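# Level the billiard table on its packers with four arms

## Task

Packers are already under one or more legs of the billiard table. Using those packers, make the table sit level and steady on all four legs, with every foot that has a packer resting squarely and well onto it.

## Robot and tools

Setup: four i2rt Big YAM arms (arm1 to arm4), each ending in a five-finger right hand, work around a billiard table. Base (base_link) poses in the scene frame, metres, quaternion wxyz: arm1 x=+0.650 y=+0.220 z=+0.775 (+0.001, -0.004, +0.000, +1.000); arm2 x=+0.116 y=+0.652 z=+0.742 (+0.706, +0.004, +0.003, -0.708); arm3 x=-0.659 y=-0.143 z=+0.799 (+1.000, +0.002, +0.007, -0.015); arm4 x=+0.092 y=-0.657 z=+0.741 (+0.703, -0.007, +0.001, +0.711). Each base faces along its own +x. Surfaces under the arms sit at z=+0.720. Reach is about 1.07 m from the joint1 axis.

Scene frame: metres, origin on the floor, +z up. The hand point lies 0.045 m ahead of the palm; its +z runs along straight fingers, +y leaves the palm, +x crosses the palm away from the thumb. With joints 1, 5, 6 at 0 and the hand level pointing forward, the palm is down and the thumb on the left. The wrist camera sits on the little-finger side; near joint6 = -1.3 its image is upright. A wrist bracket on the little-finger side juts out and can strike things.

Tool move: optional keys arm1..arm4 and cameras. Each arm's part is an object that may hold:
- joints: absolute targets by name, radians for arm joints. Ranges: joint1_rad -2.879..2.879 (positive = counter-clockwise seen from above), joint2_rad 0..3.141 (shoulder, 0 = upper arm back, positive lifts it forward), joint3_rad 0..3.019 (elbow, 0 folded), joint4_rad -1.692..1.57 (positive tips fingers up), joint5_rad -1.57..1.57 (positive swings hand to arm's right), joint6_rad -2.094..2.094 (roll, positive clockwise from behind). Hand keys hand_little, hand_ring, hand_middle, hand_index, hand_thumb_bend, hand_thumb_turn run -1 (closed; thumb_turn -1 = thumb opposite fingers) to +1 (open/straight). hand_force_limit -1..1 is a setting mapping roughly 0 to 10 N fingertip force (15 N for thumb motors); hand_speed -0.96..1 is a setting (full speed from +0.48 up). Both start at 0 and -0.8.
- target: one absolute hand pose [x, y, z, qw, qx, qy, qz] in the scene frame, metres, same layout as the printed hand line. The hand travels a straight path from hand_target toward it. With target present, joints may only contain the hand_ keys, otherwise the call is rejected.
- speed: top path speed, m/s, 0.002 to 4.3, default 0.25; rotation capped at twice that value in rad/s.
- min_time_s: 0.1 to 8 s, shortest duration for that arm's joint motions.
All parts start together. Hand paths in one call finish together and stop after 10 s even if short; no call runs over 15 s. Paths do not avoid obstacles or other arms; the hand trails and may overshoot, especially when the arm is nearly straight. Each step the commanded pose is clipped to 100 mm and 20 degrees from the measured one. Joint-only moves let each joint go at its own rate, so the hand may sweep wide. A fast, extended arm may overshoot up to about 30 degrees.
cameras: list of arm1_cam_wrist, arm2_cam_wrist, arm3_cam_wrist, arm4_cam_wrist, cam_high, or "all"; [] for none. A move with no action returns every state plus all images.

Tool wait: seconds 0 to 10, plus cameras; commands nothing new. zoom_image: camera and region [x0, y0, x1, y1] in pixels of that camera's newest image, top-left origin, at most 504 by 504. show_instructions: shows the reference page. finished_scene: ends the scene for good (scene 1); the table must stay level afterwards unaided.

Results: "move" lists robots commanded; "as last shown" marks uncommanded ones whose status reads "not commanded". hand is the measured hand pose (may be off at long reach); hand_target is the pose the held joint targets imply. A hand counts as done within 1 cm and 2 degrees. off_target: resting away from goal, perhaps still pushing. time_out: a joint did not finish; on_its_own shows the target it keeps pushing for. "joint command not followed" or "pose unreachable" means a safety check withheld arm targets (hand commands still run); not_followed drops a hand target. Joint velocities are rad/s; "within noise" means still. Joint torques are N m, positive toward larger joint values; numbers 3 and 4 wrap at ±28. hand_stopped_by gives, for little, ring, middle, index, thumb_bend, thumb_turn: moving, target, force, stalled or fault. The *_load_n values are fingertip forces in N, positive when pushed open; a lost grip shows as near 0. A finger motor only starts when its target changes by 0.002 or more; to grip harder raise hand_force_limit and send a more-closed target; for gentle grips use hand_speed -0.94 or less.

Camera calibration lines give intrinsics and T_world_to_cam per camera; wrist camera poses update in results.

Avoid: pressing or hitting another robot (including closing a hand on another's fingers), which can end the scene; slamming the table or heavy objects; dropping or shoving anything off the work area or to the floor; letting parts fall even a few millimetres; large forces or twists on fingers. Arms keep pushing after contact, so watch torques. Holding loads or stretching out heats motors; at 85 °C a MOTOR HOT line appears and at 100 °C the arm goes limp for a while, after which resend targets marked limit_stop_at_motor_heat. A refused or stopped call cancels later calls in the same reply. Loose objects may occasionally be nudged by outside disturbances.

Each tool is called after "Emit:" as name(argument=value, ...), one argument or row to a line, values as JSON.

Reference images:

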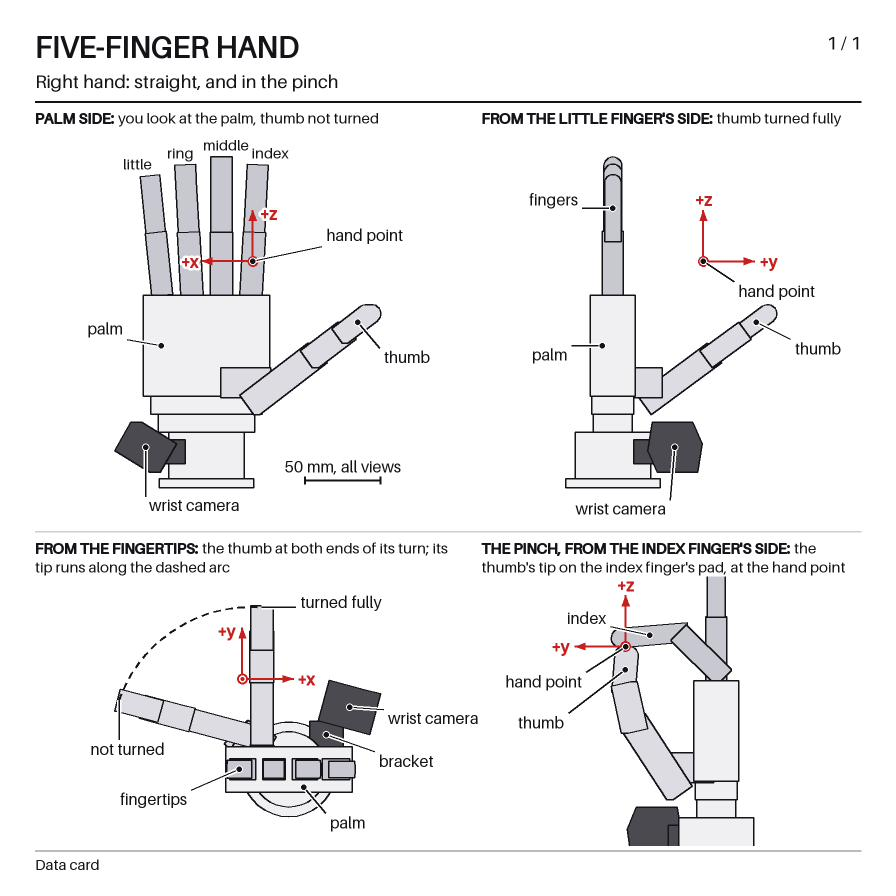

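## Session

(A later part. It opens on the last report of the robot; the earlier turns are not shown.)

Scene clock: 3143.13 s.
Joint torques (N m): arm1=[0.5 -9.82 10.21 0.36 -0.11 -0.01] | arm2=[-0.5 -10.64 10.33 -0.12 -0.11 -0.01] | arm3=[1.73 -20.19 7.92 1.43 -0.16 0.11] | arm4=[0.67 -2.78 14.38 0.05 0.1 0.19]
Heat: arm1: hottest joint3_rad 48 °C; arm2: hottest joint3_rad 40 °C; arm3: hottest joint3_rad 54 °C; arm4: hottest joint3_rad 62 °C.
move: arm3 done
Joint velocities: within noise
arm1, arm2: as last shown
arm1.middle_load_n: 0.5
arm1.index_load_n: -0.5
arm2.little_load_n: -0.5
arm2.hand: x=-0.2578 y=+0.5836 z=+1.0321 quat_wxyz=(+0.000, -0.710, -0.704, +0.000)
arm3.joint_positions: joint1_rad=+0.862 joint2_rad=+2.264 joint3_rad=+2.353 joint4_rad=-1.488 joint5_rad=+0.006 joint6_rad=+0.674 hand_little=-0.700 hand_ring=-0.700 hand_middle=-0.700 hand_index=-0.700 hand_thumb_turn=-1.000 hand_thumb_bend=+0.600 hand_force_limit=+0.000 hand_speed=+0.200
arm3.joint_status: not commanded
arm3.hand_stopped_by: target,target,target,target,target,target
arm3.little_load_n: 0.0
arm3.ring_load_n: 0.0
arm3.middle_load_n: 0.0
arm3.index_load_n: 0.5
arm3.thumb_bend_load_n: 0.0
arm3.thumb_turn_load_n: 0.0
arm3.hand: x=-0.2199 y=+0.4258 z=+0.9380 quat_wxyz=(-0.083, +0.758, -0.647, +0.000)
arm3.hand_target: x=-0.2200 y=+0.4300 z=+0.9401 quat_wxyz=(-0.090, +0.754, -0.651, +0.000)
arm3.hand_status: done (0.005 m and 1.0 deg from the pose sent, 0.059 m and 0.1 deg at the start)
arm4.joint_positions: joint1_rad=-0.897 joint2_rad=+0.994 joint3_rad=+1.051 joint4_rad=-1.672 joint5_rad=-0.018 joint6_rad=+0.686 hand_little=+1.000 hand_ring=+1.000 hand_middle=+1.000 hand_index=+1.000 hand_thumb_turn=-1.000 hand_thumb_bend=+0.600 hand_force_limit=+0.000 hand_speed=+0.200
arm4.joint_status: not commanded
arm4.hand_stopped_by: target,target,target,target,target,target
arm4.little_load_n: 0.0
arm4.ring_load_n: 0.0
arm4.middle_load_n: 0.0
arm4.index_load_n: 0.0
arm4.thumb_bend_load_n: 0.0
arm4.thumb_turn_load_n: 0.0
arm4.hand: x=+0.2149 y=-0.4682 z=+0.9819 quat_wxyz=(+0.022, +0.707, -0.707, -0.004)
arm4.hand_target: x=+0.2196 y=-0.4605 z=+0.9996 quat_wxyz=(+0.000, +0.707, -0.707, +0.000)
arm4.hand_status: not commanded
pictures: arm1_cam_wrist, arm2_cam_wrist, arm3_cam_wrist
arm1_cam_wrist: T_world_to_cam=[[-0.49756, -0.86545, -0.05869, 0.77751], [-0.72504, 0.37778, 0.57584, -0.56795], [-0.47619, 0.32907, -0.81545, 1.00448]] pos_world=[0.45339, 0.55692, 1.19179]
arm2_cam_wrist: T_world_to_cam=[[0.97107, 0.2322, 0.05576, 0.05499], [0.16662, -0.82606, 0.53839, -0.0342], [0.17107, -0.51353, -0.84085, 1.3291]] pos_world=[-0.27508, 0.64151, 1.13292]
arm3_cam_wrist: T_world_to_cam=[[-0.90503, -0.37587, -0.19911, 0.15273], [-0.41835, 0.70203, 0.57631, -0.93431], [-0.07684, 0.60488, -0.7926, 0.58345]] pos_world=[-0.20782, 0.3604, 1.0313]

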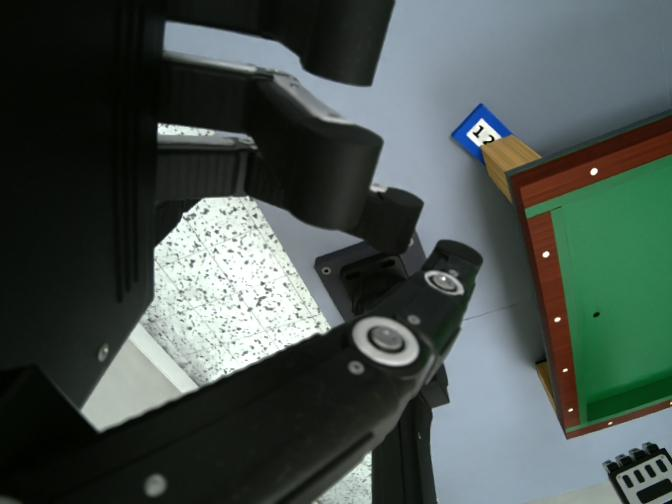

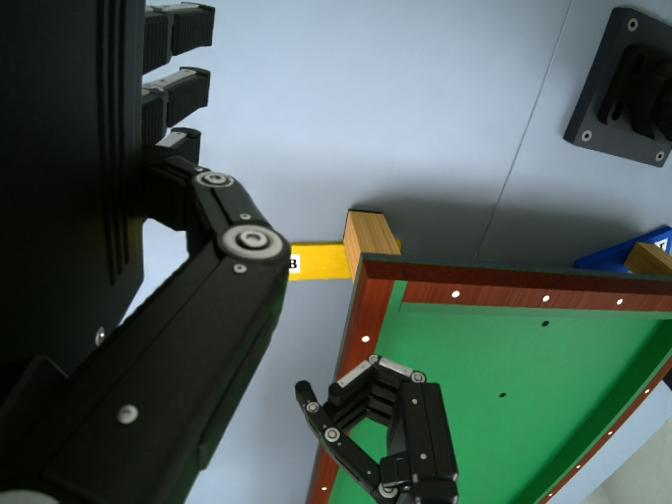

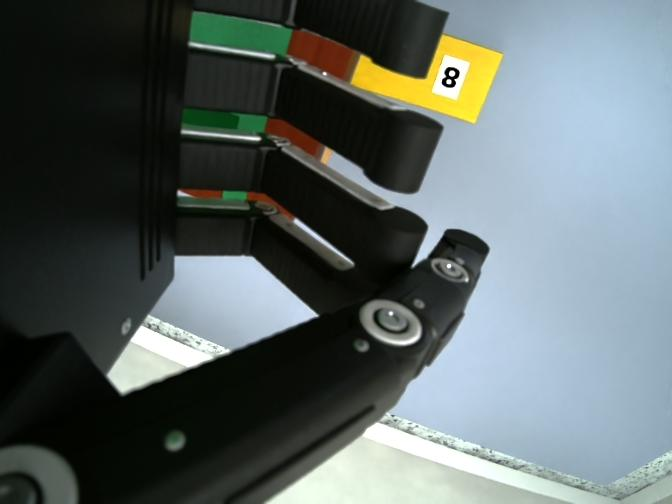

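Emit:
move(
  arm1={"joints": {"joint1_rad": 0.0, "joint2_rad": 1.6, "joint3_rad": 1.9, "joint4_rad": -1.69, "joint5_rad": 0, "joint6_rad": 0, "hand_middle": 1, "hand_ring": 1, "hand_little": 1}, "min_time_s": 3},
  arm3={"target": [-0.22, 0.435, 0.912, -0.09, 0.754, -0.651, 0], "speed": 0.05},
  cameras=["arm2_cam_wrist"],
)

Emit:
zoom_image(
  camera="arm2_cam_wrist",
  region=[260, 180, 480, 340],
)

Scene clock: 3151.90 s.
Joint torques (N m): arm1=[0.97 -11.93 10.89 0.9 0.12 -0.18] | arm2=[-1.03 -11.16 10.65 -0.21 0.01 -0.09] | arm3=[1.44 -19.19 7.64 1.43 -0.12 0.14] | arm4=[-0.03 -2.49 14.17 0.12 0.13 0.13]
Heat: arm1: hottest joint3_rad 49 °C; arm2: hottest joint3_rad 40 °C; arm3: hottest joint3_rad 53 °C; arm4: hottest joint3_rad 62 °C.
move: arm1 done; arm3 done
Joint velocities: within noise
arm1.joint_positions: joint1_rad=+0.005 joint2_rad=+1.597 joint3_rad=+1.844 joint4_rad=-1.696 joint5_rad=-0.002 joint6_rad=+0.014 hand_little=+1.000 hand_ring=+1.000 hand_middle=+1.000 hand_index=+1.000 hand_thumb_turn=-1.000 hand_thumb_bend=+0.610 hand_force_limit=+0.000 hand_speed=+0.200
arm1.joint_status: all done
arm1.hand_stopped_by: target,target,target,target,target,target
arm1.little_load_n: 0.0
arm1.ring_load_n: 0.0
arm1.middle_load_n: 0.0
arm1.index_load_n: 0.0
arm1.thumb_bend_load_n: -0.5
arm1.thumb_turn_load_n: 0.0
arm1.hand: x=+0.2046 y=+0.1864 z=+1.0988 quat_wxyz=(-0.040, +0.710, +0.702, -0.041)
arm1.hand_target: x=+0.1928 y=+0.1897 z=+1.1168 quat_wxyz=(-0.062, +0.705, +0.704, -0.061)
arm1.hand_status: not commanded
arm2, arm4: as last shown
arm2.little_load_n: 0.0
arm3.joint_positions: joint1_rad=+0.862 joint2_rad=+2.264 joint3_rad=+2.301 joint4_rad=-1.422 joint5_rad=+0.006 joint6_rad=+0.679 hand_little=-0.700 hand_ring=-0.700 hand_middle=-0.700 hand_index=-0.700 hand_thumb_turn=-1.000 hand_thumb_bend=+0.600 hand_force_limit=+0.000 hand_speed=+0.200
arm3.joint_status: not commanded
arm3.hand_stopped_by: target,target,target,target,target,target
arm3.little_load_n: 0.5
arm3.ring_load_n: 0.0
arm3.middle_load_n: 0.0
arm3.index_load_n: 0.0
arm3.thumb_bend_load_n: 0.0
arm3.thumb_turn_load_n: 0.0
arm3.hand: x=-0.2167 y=+0.4298 z=+0.9188 quat_wxyz=(-0.090, +0.756, -0.649, +0.000)
arm3.hand_target: x=-0.2200 y=+0.4349 z=+0.9119 quat_wxyz=(-0.090, +0.754, -0.651, +0.000)
arm3.hand_status: done (0.009 m and 0.3 deg from the pose sent, 0.028 m and 1.0 deg at the start)
arm2_cam_wrist: T_world_to_cam=[[0.97107, 0.2322, 0.05576, 0.05499], [0.16662, -0.82606, 0.53839, -0.0342], [0.17107, -0.51353, -0.84085, 1.3291]] pos_world=[-0.27508, 0.64151, 1.13292]

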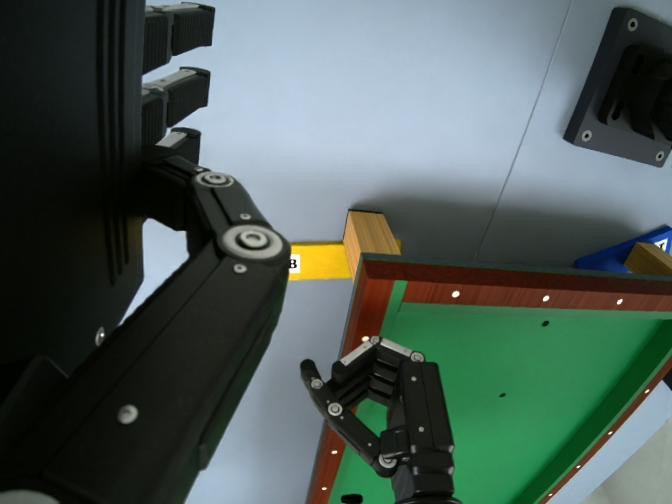

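Scaled by 2.291 from the camera's image (finer frame: 960x720).

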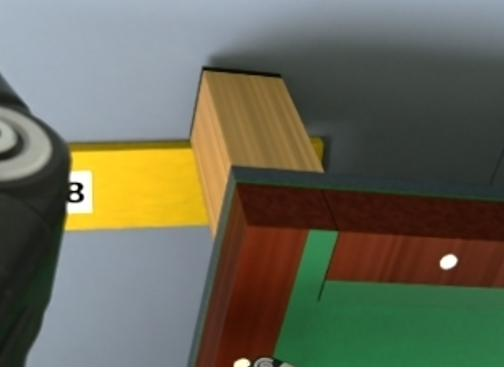

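Emit:
move(
  arm1={"joints": {"joint1_rad": 1.5, "joint2_rad": 1.8, "joint3_rad": 1.93, "joint4_rad": -1.69, "joint5_rad": 0, "joint6_rad": -1.65, "hand_thumb_bend": -0.9}, "min_time_s": 4},
  arm3={"target": [-0.22, 0.435, 0.895, -0.09, 0.754, -0.651, 0], "speed": 0.04},
)

Emit:
move(
  arm1={"target": [0.55, -0.44, 1.04, 0, 0.7071, -0.7071, 0], "speed": 0.25},
  arm3={"target": [-0.22, 0.435, 0.885, -0.09, 0.754, -0.651, 0], "speed": 0.03},
  cameras=["arm1_cam_wrist", "arm2_cam_wrist"],
)

Emit:
zoom_image(
  camera="arm1_cam_wrist",
  region=[430, 170, 580, 350],
)

Emit:
zoom_image(
  camera="arm2_cam_wrist",
  region=[260, 180, 480, 340],
)

Scene clock: 3163.33 s.
Joint torques (N m): arm1=[0.85 -14.8 10.81 0.69 0.07 -0.18] | arm2=[-0.5 -10.87 10.55 0.05 -0.09 -0.1] | arm3=[1.38 -19.08 7.57 1.61 -0.14 0.11] | arm4=[1.03 -2.67 14.17 0.18 0.1 0.11]
Heat: arm1: hottest joint3_rad 50 °C; arm2: hottest joint3_rad 40 °C; arm3: hottest joint3_rad 52 °C; arm4: hottest joint3_rad 62 °C.
move: arm1 done; arm3 done
Joint velocities: within noise
arm1.joint_positions: joint1_rad=+1.507 joint2_rad=+1.799 joint3_rad=+1.874 joint4_rad=-1.696 joint5_rad=+0.000 joint6_rad=-1.636 hand_little=+1.000 hand_ring=+1.000 hand_middle=+1.000 hand_index=+1.000 hand_thumb_turn=-1.000 hand_thumb_bend=-0.900 hand_force_limit=+0.000 hand_speed=+0.200
arm1.joint_status: all done
arm1.hand_stopped_by: target,target,target,target,target,target
arm1.little_load_n: 0.0
arm1.ring_load_n: 0.0
arm1.middle_load_n: 0.0
arm1.index_load_n: 0.0
arm1.thumb_bend_load_n: 0.0
arm1.thumb_turn_load_n: 0.0
arm1.hand: x=+0.5527 y=-0.2897 z=+1.0202 quat_wxyz=(+0.022, -0.707, +0.707, +0.014)
arm1.hand_target: x=+0.5473 y=-0.3044 z=+1.0387 quat_wxyz=(-0.001, -0.710, +0.705, -0.006)
arm1.hand_status: not commanded
arm2, arm4: as last shown
arm3.joint_positions: joint1_rad=+0.862 joint2_rad=+2.264 joint3_rad=+2.258 joint4_rad=-1.378 joint5_rad=+0.006 joint6_rad=+0.679 hand_little=-0.700 hand_ring=-0.700 hand_middle=-0.700 hand_index=-0.700 hand_thumb_turn=-1.000 hand_thumb_bend=+0.600 hand_force_limit=+0.000 hand_speed=+0.200
arm3.joint_status: not commanded
arm3.hand_stopped_by: target,target,target,target,target,target
arm3.little_load_n: 0.0
arm3.ring_load_n: 0.0
arm3.middle_load_n: 0.0
arm3.index_load_n: 0.0
arm3.thumb_bend_load_n: 0.0
arm3.thumb_turn_load_n: 0.0
arm3.hand: x=-0.2167 y=+0.4302 z=+0.9021 quat_wxyz=(-0.090, +0.756, -0.649, +0.000)
arm3.hand_target: x=-0.2200 y=+0.4349 z=+0.8949 quat_wxyz=(-0.090, +0.754, -0.651, +0.000)
arm3.hand_status: done (0.009 m and 0.3 deg from the pose sent, 0.025 m and 0.3 deg at the start)
arm4.little_load_n: -0.5
pictures: none

Scene clock: 3164.70 s.
Joint torques (N m): arm1=[1.73 -20.25 10.89 0.58 0.13 -0.11] | arm2=[-0.67 -10.46 10.61 -0.02 -0.12 -0.07] | arm3=[1.55 -19.25 7.56 1.5 -0.14 0.09] | arm4=[0.03 -2.2 14.04 0.27 0.1 0.12]
Heat: arm1: hottest joint3_rad 50 °C; arm2: hottest joint3_rad 40 °C; arm3: hottest joint3_rad 52 °C; arm4: hottest joint3_rad 62 °C.
move: arm1 off_target; arm3 done
Joint velocities: within noise
arm1.joint_positions: joint1_rad=+1.520 joint2_rad=+2.133 joint3_rad=+2.369 joint4_rad=-1.700 joint5_rad=+0.025 joint6_rad=-1.636 hand_little=+1.000 hand_ring=+1.000 hand_middle=+1.000 hand_index=+1.000 hand_thumb_turn=-1.000 hand_thumb_bend=-0.900 hand_force_limit=+0.000 hand_speed=+0.200
arm1.joint_status: not commanded
arm1.hand_stopped_by: target,target,target,target,target,target
arm1.little_load_n: 0.0
arm1.ring_load_n: 0.0
arm1.middle_load_n: 0.0
arm1.index_load_n: 0.0
arm1.thumb_bend_load_n: 0.0
arm1.thumb_turn_load_n: 0.0
arm1.hand: x=+0.5466 y=-0.4303 z=+1.0097 quat_wxyz=(-0.045, -0.710, +0.702, -0.028)
arm1.hand_target: x=+0.5501 y=-0.4379 z=+1.0391 quat_wxyz=(-0.070, -0.712, +0.697, -0.049)
arm1.hand_status: off_target (0.032 m and 6.2 deg from the pose sent, 0.152 m and 3.0 deg at the start; a joint's target at an end of its range on 38 of 41 steps)
arm2, arm4: as last shown
arm3.joint_positions: joint1_rad=+0.862 joint2_rad=+2.264 joint3_rad=+2.235 joint4_rad=-1.353 joint5_rad=+0.006 joint6_rad=+0.679 hand_little=-0.700 hand_ring=-0.700 hand_middle=-0.700 hand_index=-0.700 hand_thumb_turn=-1.000 hand_thumb_bend=+0.600 hand_force_limit=+0.000 hand_speed=+0.200
arm3.joint_status: not commanded
arm3.hand_stopped_by: target,target,target,target,target,target
arm3.little_load_n: 0.0
arm3.ring_load_n: 0.0
arm3.middle_load_n: 0.5
arm3.index_load_n: 0.0
arm3.thumb_bend_load_n: 0.0
arm3.thumb_turn_load_n: 0.0
arm3.hand: x=-0.2165 y=+0.4305 z=+0.8935 quat_wxyz=(-0.091, +0.756, -0.649, +0.000)
arm3.hand_target: x=-0.2200 y=+0.4349 z=+0.8851 quat_wxyz=(-0.090, +0.754, -0.651, +0.000)
arm3.hand_status: done (0.010 m and 0.4 deg from the pose sent, 0.018 m and 0.3 deg at the start)
arm4.little_load_n: 0.0
arm4.index_load_n: -0.5
arm1_cam_wrist: T_world_to_cam=[[-0.9648, -0.2621, 0.02145, 0.39518], [-0.22711, 0.87155, 0.43453, 0.05907], [-0.13259, 0.41436, -0.9004, 1.27133]] pos_world=[0.56325, -0.4747, 1.11056]
arm2_cam_wrist: T_world_to_cam=[[0.97107, 0.2322, 0.05576, 0.05499], [0.16662, -0.82606, 0.53839, -0.0342], [0.17107, -0.51353, -0.84085, 1.3291]] pos_world=[-0.27508, 0.64151, 1.13292]

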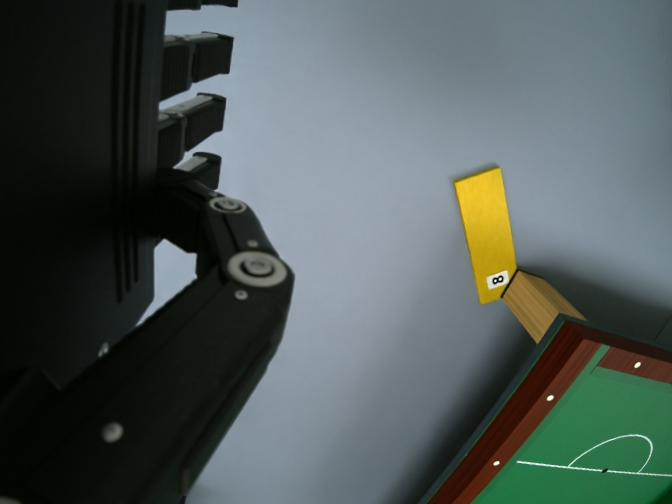

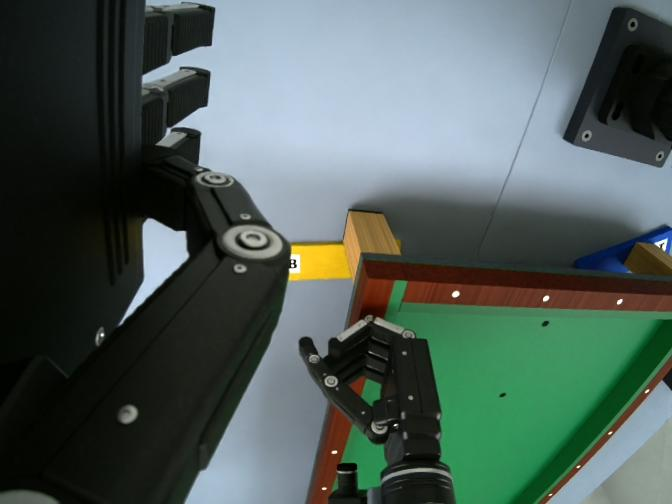

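Scaled by 2.800 from the camera's image (finer frame: 960x720).

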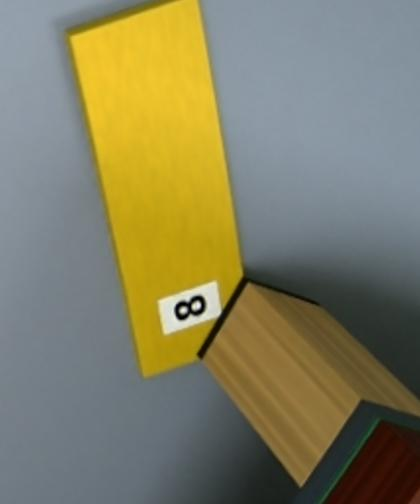

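Scaled by 2.291 from the camera's image (finer frame: 960x720).

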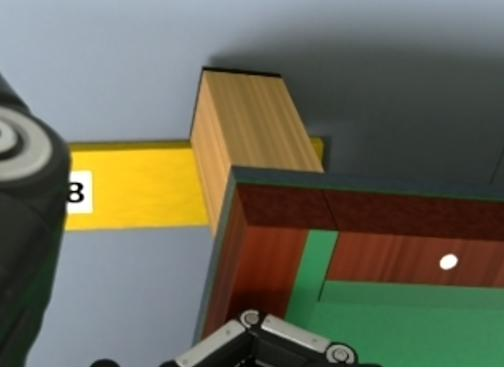

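Emit:
move(
  arm3={"target": [-0.22, 0.435, 0.870, -0.09, 0.754, -0.651, 0], "speed": 0.03},
)

Emit:
move(
  arm3={"target": [-0.22, 0.435, 0.855, -0.09, 0.754, -0.651, 0], "speed": 0.03},
  cameras=["arm2_cam_wrist"],
)

Emit:
zoom_image(
  camera="arm2_cam_wrist",
  region=[260, 180, 480, 340],
)

Scene clock: 3169.23 s.
Joint torques (N m): arm1=[2.14 -20.25 10.84 0.57 0.15 -0.11] | arm2=[-0.32 -10.4 10.67 -0.1 -0.04 -0.04] | arm3=[1.73 -18.61 6.78 1.89 -0.14 0.11] | arm4=[0.56 -2.55 14.22 0.24 0.09 0.15]
Heat: arm1: hottest joint3_rad 50 °C; arm2: hottest joint3_rad 40 °C; arm3: hottest joint3_rad 51 °C; arm4: hottest joint3_rad 62 °C.
move: arm3 off_target
Joint velocities: within noise
arm1, arm2, arm4: as last shown
arm3.joint_positions: joint1_rad=+0.862 joint2_rad=+2.258 joint3_rad=+2.209 joint4_rad=-1.324 joint5_rad=+0.007 joint6_rad=+0.679 hand_little=-0.700 hand_ring=-0.700 hand_middle=-0.700 hand_index=-0.700 hand_thumb_turn=-1.000 hand_thumb_bend=+0.600 hand_force_limit=+0.000 hand_speed=+0.200
arm3.joint_status: not commanded
arm3.hand_stopped_by: target,target,target,target,target,target
arm3.little_load_n: -1.5
arm3.ring_load_n: 0.0
arm3.middle_load_n: 0.0
arm3.index_load_n: 0.0
arm3.thumb_bend_load_n: 0.0
arm3.thumb_turn_load_n: 0.0
arm3.hand: x=-0.2160 y=+0.4310 z=+0.8881 quat_wxyz=(-0.096, +0.755, -0.649, +0.000)
arm3.hand_target: x=-0.2202 y=+0.4345 z=+0.8703 quat_wxyz=(-0.090, +0.754, -0.651, +0.000)
arm3.hand_status: off_target (0.019 m and 0.7 deg from the pose sent, 0.024 m and 0.4 deg at the start)
arm4.ring_load_n: -0.5
arm4.index_load_n: 0.0
pictures: none

Scene clock: 3170.23 s.
Joint torques (N m): arm1=[2.14 -20.25 10.84 0.58 0.15 -0.11] | arm2=[-0.15 -10.23 10.45 -0.1 -0.11 -0.06] | arm3=[1.67 -17.55 6.5 2.03 -0.14 0.09] | arm4=[0.09 -2.67 14.2 0.03 0.12 0.11]
Heat: arm1: hottest joint3_rad 50 °C; arm2: hottest joint3_rad 40 °C; arm3: hottest joint3_rad 51 °C; arm4: hottest joint3_rad 62 °C.
move: arm3 off_target
Joint velocities: within noise
arm1, arm2, arm4: as last shown
arm3.joint_positions: joint1_rad=+0.862 joint2_rad=+2.248 joint3_rad=+2.180 joint4_rad=-1.291 joint5_rad=+0.006 joint6_rad=+0.680 hand_little=-0.700 hand_ring=-0.700 hand_middle=-0.700 hand_index=-0.700 hand_thumb_turn=-1.000 hand_thumb_bend=+0.600 hand_force_limit=+0.000 hand_speed=+0.200
arm3.joint_status: not commanded
arm3.hand_stopped_by: target,target,target,target,target,target
arm3.little_load_n: -2.5
arm3.ring_load_n: 0.0
arm3.middle_load_n: 0.0
arm3.index_load_n: 0.0
arm3.thumb_bend_load_n: 0.0
arm3.thumb_turn_load_n: 0.0
arm3.hand: x=-0.2156 y=+0.4318 z=+0.8836 quat_wxyz=(-0.103, +0.754, -0.648, +0.000)
arm3.hand_target: x=-0.2206 y=+0.4341 z=+0.8555 quat_wxyz=(-0.090, +0.754, -0.651, +0.000)
arm3.hand_status: off_target (0.029 m and 1.5 deg from the pose sent, 0.033 m and 0.7 deg at the start)
arm4.ring_load_n: 0.0
arm2_cam_wrist: T_world_to_cam=[[0.97107, 0.2322, 0.05576, 0.05499], [0.16662, -0.82606, 0.53839, -0.0342], [0.17107, -0.51353, -0.84085, 1.3291]] pos_world=[-0.27508, 0.64151, 1.13292]

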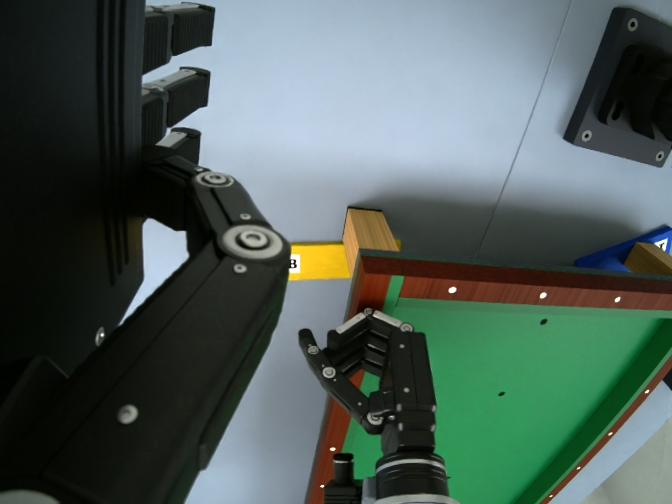

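Scaled by 2.291 from the camera's image (finer frame: 960x720).

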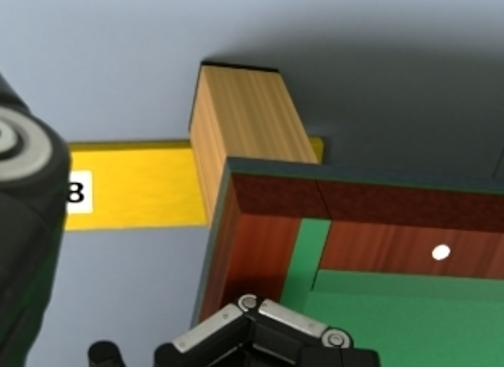

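Emit:
move(
  arm3={"target": [-0.22, 0.435, 0.835, -0.09, 0.754, -0.651, 0], "speed": 0.03},
  cameras=["arm1_cam_wrist", "arm2_cam_wrist"],
)

Emit:
zoom_image(
  camera="arm1_cam_wrist",
  region=[430, 170, 580, 350],
)

Emit:
zoom_image(
  camera="arm2_cam_wrist",
  region=[260, 180, 480, 340],
)

Scene clock: 3173.93 s.
Joint torques (N m): arm1=[2.14 -20.25 10.84 0.59 0.15 -0.11] | arm2=[-0.73 -9.99 10.48 0.12 -0.05 -0.08] | arm3=[1.61 -15.74 5.96 2.47 -0.15 0.11] | arm4=[0.85 -2.37 14.2 0.05 0.12 0.17]
Heat: arm1: hottest joint3_rad 51 °C; arm2: hottest joint3_rad 40 °C; arm3: hottest joint3_rad 51 °C; arm4: hottest joint3_rad 62 °C.
move: arm3 off_target
Joint velocities: within noise
arm1, arm2, arm4: as last shown
arm2.index_load_n: -0.5
arm3.joint_positions: joint1_rad=+0.862 joint2_rad=+2.234 joint3_rad=+2.146 joint4_rad=-1.252 joint5_rad=+0.007 joint6_rad=+0.680 hand_little=-0.700 hand_ring=-0.700 hand_middle=-0.700 hand_index=-0.700 hand_thumb_turn=-1.000 hand_thumb_bend=+0.600 hand_force_limit=+0.000 hand_speed=+0.200
arm3.joint_status: not commanded
arm3.hand_stopped_by: target,target,target,target,target,target
arm3.little_load_n: -4.0
arm3.ring_load_n: 0.0
arm3.middle_load_n: 0.0
arm3.index_load_n: 0.0
arm3.thumb_bend_load_n: 0.0
arm3.thumb_turn_load_n: 0.0
arm3.hand: x=-0.2150 y=+0.4322 z=+0.8806 quat_wxyz=(-0.112, +0.754, -0.648, +0.001)
arm3.hand_target: x=-0.2214 y=+0.4330 z=+0.8362 quat_wxyz=(-0.090, +0.754, -0.651, +0.000)
arm3.hand_status: off_target (0.046 m and 2.5 deg from the pose sent, 0.049 m and 1.5 deg at the start)
arm1_cam_wrist: T_world_to_cam=[[-0.9648, -0.2621, 0.02145, 0.39518], [-0.22711, 0.87155, 0.43453, 0.05907], [-0.13259, 0.41436, -0.9004, 1.27133]] pos_world=[0.56325, -0.4747, 1.11056]
arm2_cam_wrist: T_world_to_cam=[[0.97107, 0.2322, 0.05576, 0.05499], [0.16662, -0.82606, 0.53839, -0.0342], [0.17107, -0.51353, -0.84085, 1.3291]] pos_world=[-0.27508, 0.64151, 1.13292]

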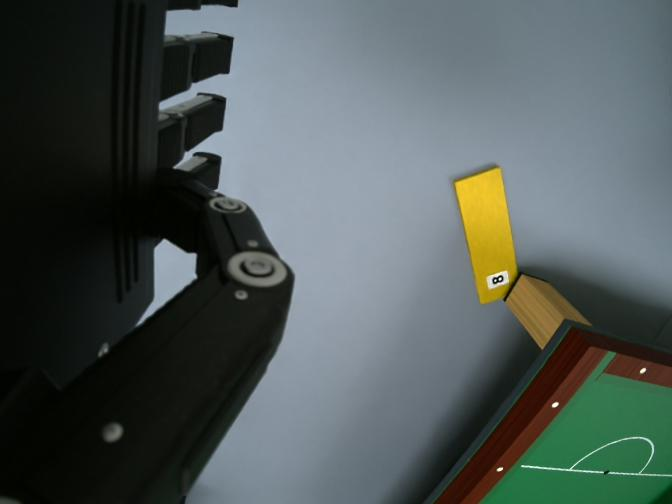

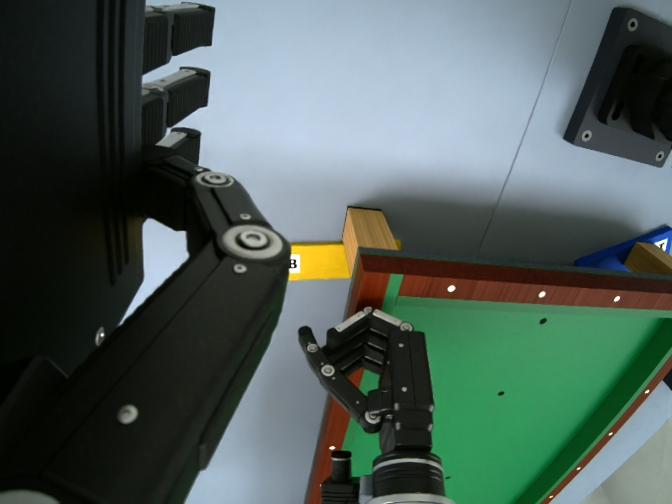

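Scaled by 2.800 from the camera's image (finer frame: 960x720).

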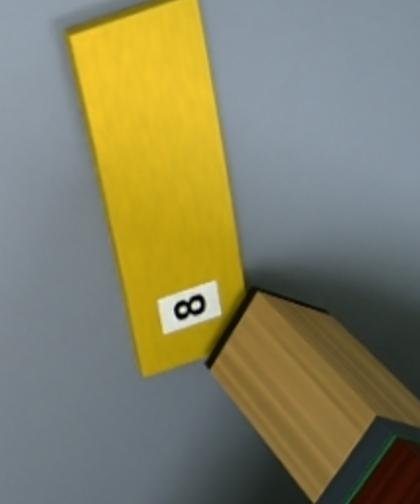

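Scaled by 2.291 from the camera's image (finer frame: 960x720).

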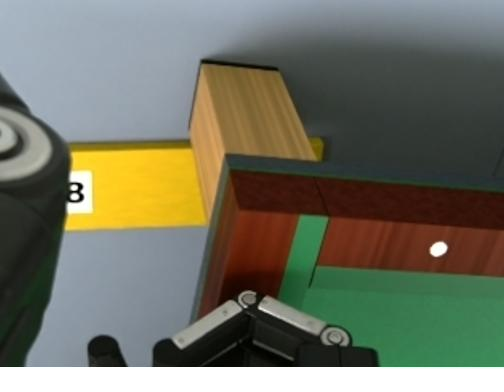

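Emit:
move(
  arm4={"target": [0.375, -0.36, 0.95, 0, 0.6852, -0.7284, 0], "speed": 0.15},
)

Emit:
move(
  arm4={"target": [0.375, -0.36, 0.83, 0, 0.6852, -0.7284, 0], "speed": 0.12},
  cameras=["arm1_cam_wrist", "arm4_cam_wrist"],
)

Scene clock: 3187.07 s.
Joint torques (N m): arm1=[2.14 -20.25 10.85 0.59 0.16 -0.11] | arm2=[-0.79 -10.23 10.78 -0.08 -0.08 -0.03] | arm3=[1.49 -15.91 5.86 2.4 -0.14 0.08] | arm4=[-1.49 -7.82 14.04 0.61 0.06 0.12]
Heat: arm1: hottest joint3_rad 51 °C; arm2: hottest joint3_rad 40 °C; arm3: hottest joint3_rad 50 °C; arm4: hottest joint3_rad 62 °C.
move: arm4 off_target
Joint velocities: within noise
arm1, arm3: as last shown
arm2.joint_positions: joint1_rad=-1.494 joint2_rad=+1.482 joint3_rad=+1.600 joint4_rad=-1.688 joint5_rad=-0.010 joint6_rad=+0.084 hand_little=+1.000 hand_ring=+1.000 hand_middle=+1.000 hand_index=+1.000 hand_thumb_turn=-1.000 hand_thumb_bend=-0.900 hand_force_limit=+0.000 hand_speed=+0.200
arm2.joint_status: not commanded
arm2.hand_stopped_by: target,target,fault,target,target,target
arm2.little_load_n: 0.0
arm2.ring_load_n: 0.0
arm2.middle_load_n: 0.0
arm2.index_load_n: 0.0
arm2.thumb_bend_load_n: 0.0
arm2.thumb_turn_load_n: 0.0
arm2.hand: x=-0.2578 y=+0.5836 z=+1.0321 quat_wxyz=(+0.000, -0.710, -0.704, +0.000)
arm2.hand_target: x=-0.2616 y=+0.5830 z=+1.0454 quat_wxyz=(+0.008, -0.707, -0.707, +0.011)
arm2.hand_status: not commanded
arm3.middle_load_n: 0.5
arm4.joint_positions: joint1_rad=-0.928 joint2_rad=+1.460 joint3_rad=+1.321 joint4_rad=-1.478 joint5_rad=-0.017 joint6_rad=+0.692 hand_little=+1.000 hand_ring=+1.000 hand_middle=+1.000 hand_index=+1.000 hand_thumb_turn=-1.000 hand_thumb_bend=+0.600 hand_force_limit=+0.000 hand_speed=+0.200
arm4.joint_status: not commanded
arm4.hand_stopped_by: target,target,target,target,target,target
arm4.little_load_n: 0.0
arm4.ring_load_n: 0.0
arm4.middle_load_n: -0.5
arm4.index_load_n: 0.0
arm4.thumb_bend_load_n: 0.0
arm4.thumb_turn_load_n: 0.0
arm4.hand: x=+0.3573 y=-0.3680 z=+0.9367 quat_wxyz=(+0.022, +0.694, -0.720, -0.004)
arm4.hand_target: x=+0.3743 y=-0.3606 z=+0.9502 quat_wxyz=(+0.000, +0.685, -0.728, +0.000)
arm4.hand_status: off_target (0.024 m and 2.9 deg from the pose sent, 0.196 m and 4.3 deg at the start)
pictures: none

Scene clock: 3188.63 s.
Joint torques (N m): arm1=[2.14 -20.31 10.84 0.58 0.15 -0.11] | arm2=[-0.91 -10.75 10.47 0.02 -0.08 -0.1] | arm3=[1.61 -16.15 6.09 2.43 -0.18 0.08] | arm4=[-1.08 -8 8.88 0.72 0.09 0.12]
Heat: arm1: hottest joint3_rad 51 °C; arm2: hottest joint3_rad 40 °C; arm3: hottest joint3_rad 50 °C; arm4: hottest joint3_rad 62 °C.
move: arm4 done
Joint velocities: within noise
arm1, arm2, arm3: as last shown
arm3.middle_load_n: 0.0
arm4.joint_positions: joint1_rad=-0.928 joint2_rad=+1.538 joint3_rad=+1.140 joint4_rad=-1.166 joint5_rad=-0.017 joint6_rad=+0.696 hand_little=+1.000 hand_ring=+1.000 hand_middle=+1.000 hand_index=+1.000 hand_thumb_turn=-1.000 hand_thumb_bend=+0.600 hand_force_limit=+0.000 hand_speed=+0.200
arm4.joint_status: not commanded
arm4.hand_stopped_by: target,target,target,target,target,target
arm4.little_load_n: 0.0
arm4.ring_load_n: 0.0
arm4.middle_load_n: 0.0
arm4.index_load_n: 0.0
arm4.thumb_bend_load_n: 0.0
arm4.thumb_turn_load_n: 0.0
arm4.hand: x=+0.3726 y=-0.3580 z=+0.8368 quat_wxyz=(-0.004, +0.692, -0.721, -0.001)
arm4.hand_target: x=+0.3749 y=-0.3600 z=+0.8302 quat_wxyz=(+0.000, +0.685, -0.728, +0.000)
arm4.hand_status: done (0.007 m and 1.2 deg from the pose sent, 0.108 m and 2.9 deg at the start)
arm1_cam_wrist: T_world_to_cam=[[-0.9648, -0.2621, 0.02145, 0.39518], [-0.22711, 0.87155, 0.43453, 0.05907], [-0.13259, 0.41436, -0.9004, 1.27133]] pos_world=[0.56325, -0.4747, 1.11056]
arm4_cam_wrist: T_world_to_cam=[[-0.96874, -0.24781, 0.01116, 0.26076], [-0.20775, 0.83505, 0.50944, -0.04942], [-0.13556, 0.4912, -0.86043, 1.05501]] pos_world=[0.38536, -0.41234, 0.93003]

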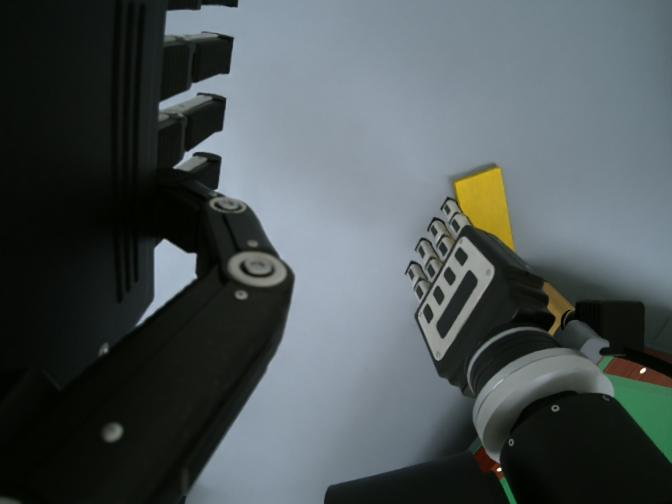

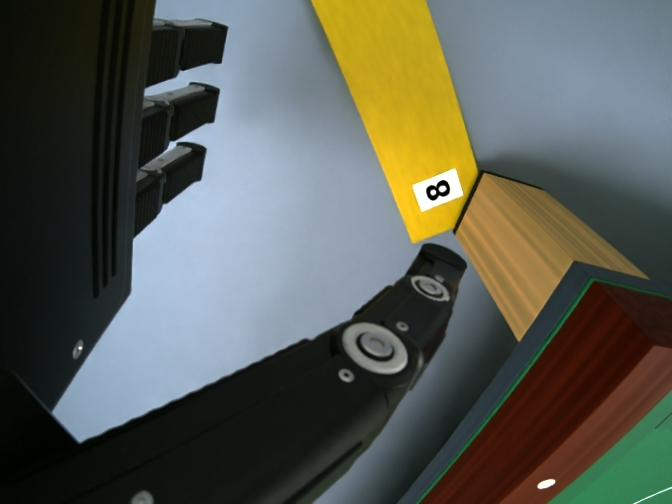

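Emit:
move(
  arm4={"target": [0.378, -0.375, 0.802, 0, 0.7071, -0.7071, 0], "speed": 0.08},
)

Emit:
move(
  arm4={"target": [0.340, -0.378, 0.799, 0, 0.7071, -0.7071, 0], "speed": 0.06},
  cameras=["arm1_cam_wrist", "arm4_cam_wrist"],
)

Scene clock: 3197.07 s.
Joint torques (N m): arm1=[2.14 -20.31 10.85 0.58 0.15 -0.11] | arm2=[-0.73 -10.29 10.52 0.03 -0.12 -0.02] | arm3=[1.55 -16.26 6.01 2.44 -0.15 0.11] | arm4=[-1.26 -7.88 8.42 0.81 0.13 -0.12]
Heat: arm1: hottest joint3_rad 51 °C; arm2: hottest joint3_rad 40 °C; arm3: hottest joint3_rad 49 °C; arm4: hottest joint3_rad 60 °C.
move: arm4 done
Joint velocities: within noise
arm1, arm2, arm3: as last shown
arm4.joint_positions: joint1_rad=-0.952 joint2_rad=+1.561 joint3_rad=+1.091 joint4_rad=-1.089 joint5_rad=-0.017 joint6_rad=+0.634 hand_little=+1.000 hand_ring=+1.000 hand_middle=+1.000 hand_index=+1.000 hand_thumb_turn=-1.000 hand_thumb_bend=+0.600 hand_force_limit=+0.000 hand_speed=+0.200
arm4.joint_status: not commanded
arm4.hand_stopped_by: target,target,target,target,target,target
arm4.little_load_n: 0.0
arm4.ring_load_n: 0.0
arm4.middle_load_n: 0.0
arm4.index_load_n: 0.0
arm4.thumb_bend_load_n: 0.0
arm4.thumb_turn_load_n: 0.0
arm4.hand: x=+0.3766 y=-0.3699 z=+0.8102 quat_wxyz=(-0.006, +0.706, -0.708, +0.000)
arm4.hand_target: x=+0.3777 y=-0.3750 z=+0.8022 quat_wxyz=(+0.000, +0.707, -0.707, +0.000)
arm4.hand_status: done (0.010 m and 0.7 deg from the pose sent, 0.039 m and 2.4 deg at the start)
pictures: none

Scene clock: 3198.20 s.
Joint torques (N m): arm1=[2.14 -20.31 10.84 0.58 0.16 -0.11] | arm2=[-0.26 -9.76 10.5 0.16 -0.02 -0.11] | arm3=[1.2 -15.74 6 2.5 -0.14 0.05] | arm4=[0.03 -9.17 8.02 0.85 0.1 0.13]
Heat: arm1: hottest joint3_rad 51 °C; arm2: hottest joint3_rad 40 °C; arm3: hottest joint3_rad 49 °C; arm4: hottest joint3_rad 60 °C.
move: arm4 done
Joint velocities: within noise
arm1, arm2, arm3: as last shown
arm2.index_load_n: 0.5
arm3.thumb_turn_load_n: -0.5
arm4.joint_positions: joint1_rad=-0.922 joint2_rad=+1.506 joint3_rad=+0.998 joint4_rad=-1.068 joint5_rad=-0.016 joint6_rad=+0.657 hand_little=+1.000 hand_ring=+1.000 hand_middle=+1.000 hand_index=+1.000 hand_thumb_turn=-1.000 hand_thumb_bend=+0.600 hand_force_limit=+0.000 hand_speed=+0.200
arm4.joint_status: not commanded
arm4.hand_stopped_by: target,target,target,target,target,target
arm4.little_load_n: 0.0
arm4.ring_load_n: 0.0
arm4.middle_load_n: 0.0
arm4.index_load_n: 0.0
arm4.thumb_bend_load_n: 0.0
arm4.thumb_turn_load_n: 0.0
arm4.hand: x=+0.3434 y=-0.3798 z=+0.8007 quat_wxyz=(+0.002, +0.709, -0.706, -0.001)
arm4.hand_target: x=+0.3401 y=-0.3780 z=+0.7991 quat_wxyz=(+0.000, +0.707, -0.707, +0.000)
arm4.hand_status: done (0.004 m and 0.4 deg from the pose sent, 0.039 m and 0.7 deg at the start)
arm1_cam_wrist: T_world_to_cam=[[-0.9648, -0.2621, 0.02145, 0.39518], [-0.22711, 0.87155, 0.43453, 0.05907], [-0.13259, 0.41436, -0.9004, 1.27133]] pos_world=[0.56325, -0.4747, 1.11056]
arm4_cam_wrist: T_world_to_cam=[[-0.95641, -0.29117, 0.02216, 0.19791], [-0.24071, 0.82905, 0.50471, -0.00601], [-0.16533, 0.47738, -0.86301, 1.03773]] pos_world=[0.3594, -0.43278, 0.89421]

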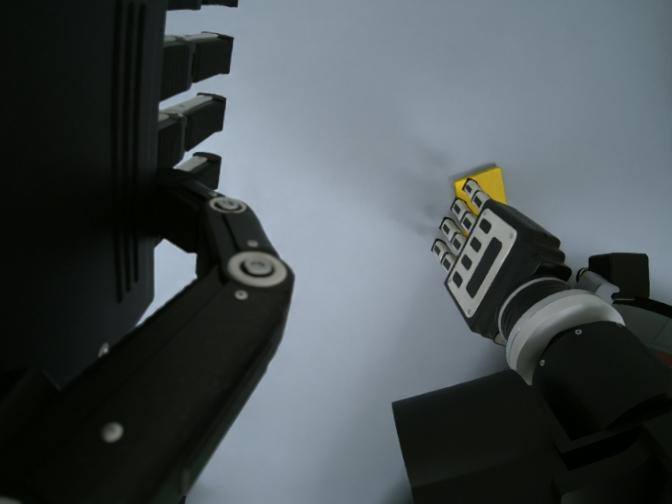

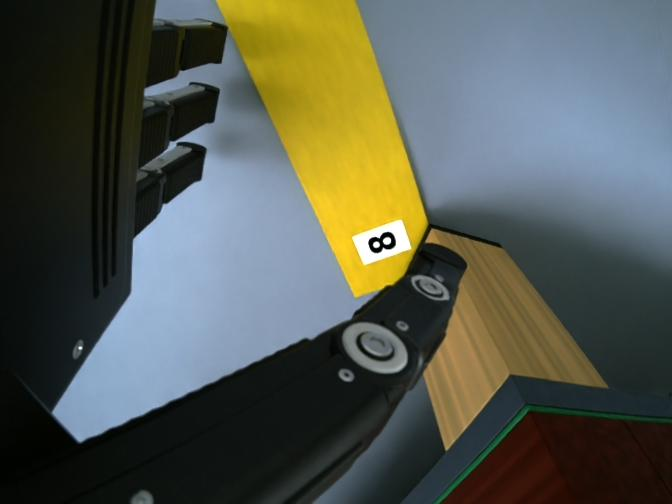

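Emit:
move(
  arm4={"target": [0.355, -0.380, 0.788, 0, 0.7071, -0.7071, 0], "speed": 0.06},
  cameras=["arm4_cam_wrist"],
)

Emit:
zoom_image(
  camera="arm4_cam_wrist",
  region=[130, 0, 380, 250],
)

Scene clock: 3201.40 s.
Joint torques (N m): arm1=[2.14 -20.25 10.84 0.57 0.15 -0.11] | arm2=[-0.44 -10.46 10.37 -0.17 -0.1 -0.09] | arm3=[1.26 -15.97 6.12 2.4 -0.13 0.12] | arm4=[-1.67 -7.41 9.03 0.68 0.13 -0.15]
Heat: arm1: hottest joint3_rad 51 °C; arm2: hottest joint3_rad 40 °C; arm3: hottest joint3_rad 49 °C; arm4: hottest joint3_rad 59 °C.
move: arm4 done
Joint velocities: within noise
arm1.joint_positions: joint1_rad=+1.520 joint2_rad=+2.133 joint3_rad=+2.369 joint4_rad=-1.700 joint5_rad=+0.025 joint6_rad=-1.636 hand_little=+1.000 hand_ring=+1.000 hand_middle=+1.000 hand_index=+1.000 hand_thumb_turn=-1.000 hand_thumb_bend=-0.900 hand_force_limit=+0.000 hand_speed=+0.200
arm1.joint_status: not commanded
arm1.hand_stopped_by: target,target,target,target,target,target
arm1.little_load_n: 0.0
arm1.ring_load_n: 0.0
arm1.middle_load_n: 0.0
arm1.index_load_n: 0.0
arm1.thumb_bend_load_n: 0.0
arm1.thumb_turn_load_n: 0.0
arm1.hand: x=+0.5466 y=-0.4303 z=+1.0097 quat_wxyz=(-0.045, -0.710, +0.702, -0.028)
arm1.hand_target: x=+0.5501 y=-0.4379 z=+1.0391 quat_wxyz=(-0.070, -0.712, +0.697, -0.049)
arm1.hand_status: not commanded
arm2, arm3: as last shown
arm2.index_load_n: 0.0
arm4.joint_positions: joint1_rad=-0.927 joint2_rad=+1.529 joint3_rad=+0.998 joint4_rad=-1.041 joint5_rad=-0.016 joint6_rad=+0.656 hand_little=+1.000 hand_ring=+1.000 hand_middle=+1.000 hand_index=+1.000 hand_thumb_turn=-1.000 hand_thumb_bend=+0.600 hand_force_limit=+0.000 hand_speed=+0.200
arm4.joint_status: not commanded
arm4.hand_stopped_by: target,target,target,target,target,target
arm4.little_load_n: 0.0
arm4.ring_load_n: 0.0
arm4.middle_load_n: 0.0
arm4.index_load_n: 0.0
arm4.thumb_bend_load_n: 0.0
arm4.thumb_turn_load_n: 0.0
arm4.hand: x=+0.3493 y=-0.3779 z=+0.7922 quat_wxyz=(+0.000, +0.707, -0.707, -0.001)
arm4.hand_target: x=+0.3549 y=-0.3800 z=+0.7881 quat_wxyz=(+0.000, +0.707, -0.707, +0.000)
arm4.hand_status: done (0.007 m and 0.1 deg from the pose sent, 0.017 m and 0.4 deg at the start)
arm4_cam_wrist: T_world_to_cam=[[-0.95778, -0.28697, 0.01748, 0.21021], [-0.23901, 0.82856, 0.50632, -0.00396], [-0.15978, 0.48077, -0.86217, 1.02914]] pos_world=[0.36482, -0.43117, 0.88562]

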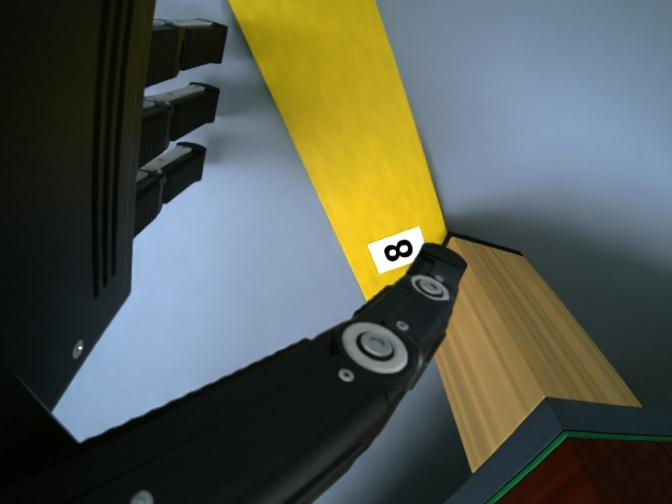

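Scaled by 2.016 from the camera's image (finer frame: 960x720).

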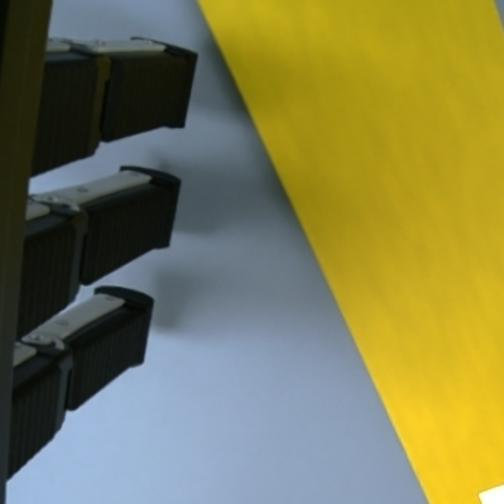

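Emit:
move(
  arm4={"target": [0.315, -0.378, 0.784, 0, 0.7071, -0.7071, 0], "speed": 0.05},
  cameras=["arm4_cam_wrist"],
)

Scene clock: 3204.13 s.
Joint torques (N m): arm1=[2.14 -20.25 10.84 0.59 0.15 -0.11] | arm2=[0.09 -9.47 10.52 -0.23 -0.09 -0.05] | arm3=[1.9 -16.03 5.96 2.36 -0.15 0.08] | arm4=[0.62 -7.36 7.21 0.75 -0.08 0.17]
Heat: arm1: hottest joint3_rad 52 °C; arm2: hottest joint3_rad 40 °C; arm3: hottest joint3_rad 49 °C; arm4: hottest joint3_rad 58 °C.
move: arm4 done
Joint velocities: within noise
arm1, arm2, arm3: as last shown
arm4.joint_positions: joint1_rad=-0.883 joint2_rad=+1.477 joint3_rad=+0.929 joint4_rad=-1.014 joint5_rad=-0.012 joint6_rad=+0.699 hand_little=+1.000 hand_ring=+1.000 hand_middle=+1.000 hand_index=+1.000 hand_thumb_turn=-1.000 hand_thumb_bend=+0.600 hand_force_limit=+0.000 hand_speed=+0.200
arm4.joint_status: not commanded
arm4.hand_stopped_by: target,target,target,target,target,target
arm4.little_load_n: 0.0
arm4.ring_load_n: 0.0
arm4.middle_load_n: 0.0
arm4.index_load_n: 0.0
arm4.thumb_bend_load_n: 0.0
arm4.thumb_turn_load_n: 0.0
arm4.hand: x=+0.3228 y=-0.3782 z=+0.7879 quat_wxyz=(-0.004, +0.708, -0.707, +0.002)
arm4.hand_target: x=+0.3150 y=-0.3781 z=+0.7841 quat_wxyz=(+0.000, +0.707, -0.707, +0.000)
arm4.hand_status: done (0.009 m and 0.5 deg from the pose sent, 0.035 m and 0.1 deg at the start)
arm4_cam_wrist: T_world_to_cam=[[-0.95741, -0.28861, 0.00856, 0.19104], [-0.24478, 0.82702, 0.50608, -0.0064], [-0.15313, 0.48243, -0.86245, 1.02003]] pos_world=[0.33754, -0.43167, 0.88132]

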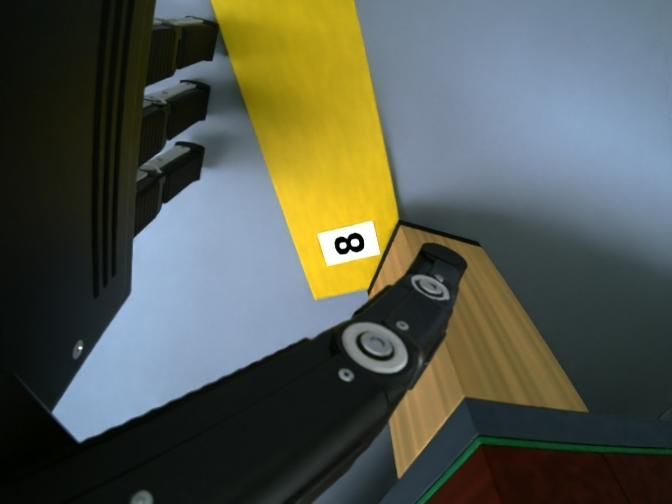

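Emit:
move(
  arm4={"target": [0.285, -0.378, 0.785, 0, 0.7071, -0.7071, 0], "speed": 0.05},
  cameras=["arm4_cam_wrist", "arm1_cam_wrist"],
)

Scene clock: 3208.30 s.
Joint torques (N m): arm1=[2.14 -20.31 10.85 0.57 0.15 -0.11] | arm2=[-0.97 -10.75 10.74 0.06 -0.08 -0.1] | arm3=[1.32 -16.15 6.01 2.44 -0.16 0.1] | arm4=[0.5 -6.48 7.47 0.65 -0.06 0.15]
Heat: arm1: hottest joint3_rad 52 °C; arm2: hottest joint3_rad 40 °C; arm3: hottest joint3_rad 49 °C; arm4: hottest joint3_rad 57 °C.
move: arm4 done
Joint velocities: within noise
arm1, arm2, arm3: as last shown
arm3.thumb_turn_load_n: 0.0
arm4.joint_positions: joint1_rad=-0.828 joint2_rad=+1.421 joint3_rad=+0.870 joint4_rad=-1.011 joint5_rad=-0.012 joint6_rad=+0.754 hand_little=+1.000 hand_ring=+1.000 hand_middle=+1.000 hand_index=+1.000 hand_thumb_turn=-1.000 hand_thumb_bend=+0.600 hand_force_limit=+0.000 hand_speed=+0.200
arm4.joint_status: not commanded
arm4.hand_stopped_by: target,target,target,target,target,target
arm4.little_load_n: 0.0
arm4.ring_load_n: 0.0
arm4.middle_load_n: 0.0
arm4.index_load_n: 0.0
arm4.thumb_bend_load_n: 0.0
arm4.thumb_turn_load_n: 0.0
arm4.hand: x=+0.2924 y=-0.3778 z=+0.7879 quat_wxyz=(-0.004, +0.708, -0.707, +0.001)
arm4.hand_target: x=+0.2851 y=-0.3781 z=+0.7851 quat_wxyz=(+0.000, +0.707, -0.707, +0.000)
arm4.hand_status: done (0.008 m and 0.5 deg from the pose sent, 0.038 m and 0.5 deg at the start)
pictures: arm1_cam_wrist, arm4_cam_wrist
arm1_cam_wrist: T_world_to_cam=[[-0.9648, -0.2621, 0.02145, 0.39518], [-0.22711, 0.87155, 0.43453, 0.05907], [-0.13259, 0.41436, -0.9004, 1.27133]] pos_world=[0.56325, -0.4747, 1.11056]
arm4_cam_wrist: T_world_to_cam=[[-0.9573, -0.28895, 0.00938, 0.16123], [-0.24465, 0.82696, 0.50624, -0.01435], [-0.15403, 0.48233, -0.86234, 1.01534]] pos_world=[0.30723, -0.43127, 0.88132]

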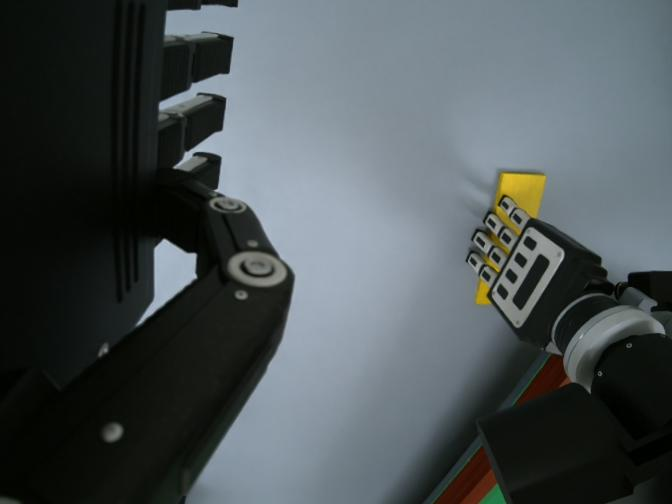

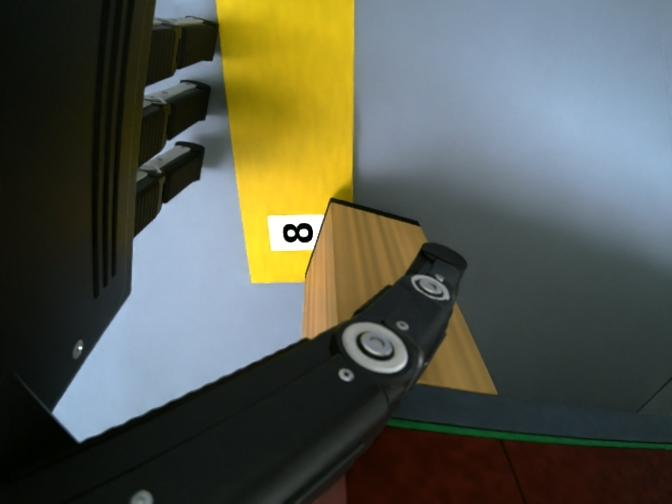

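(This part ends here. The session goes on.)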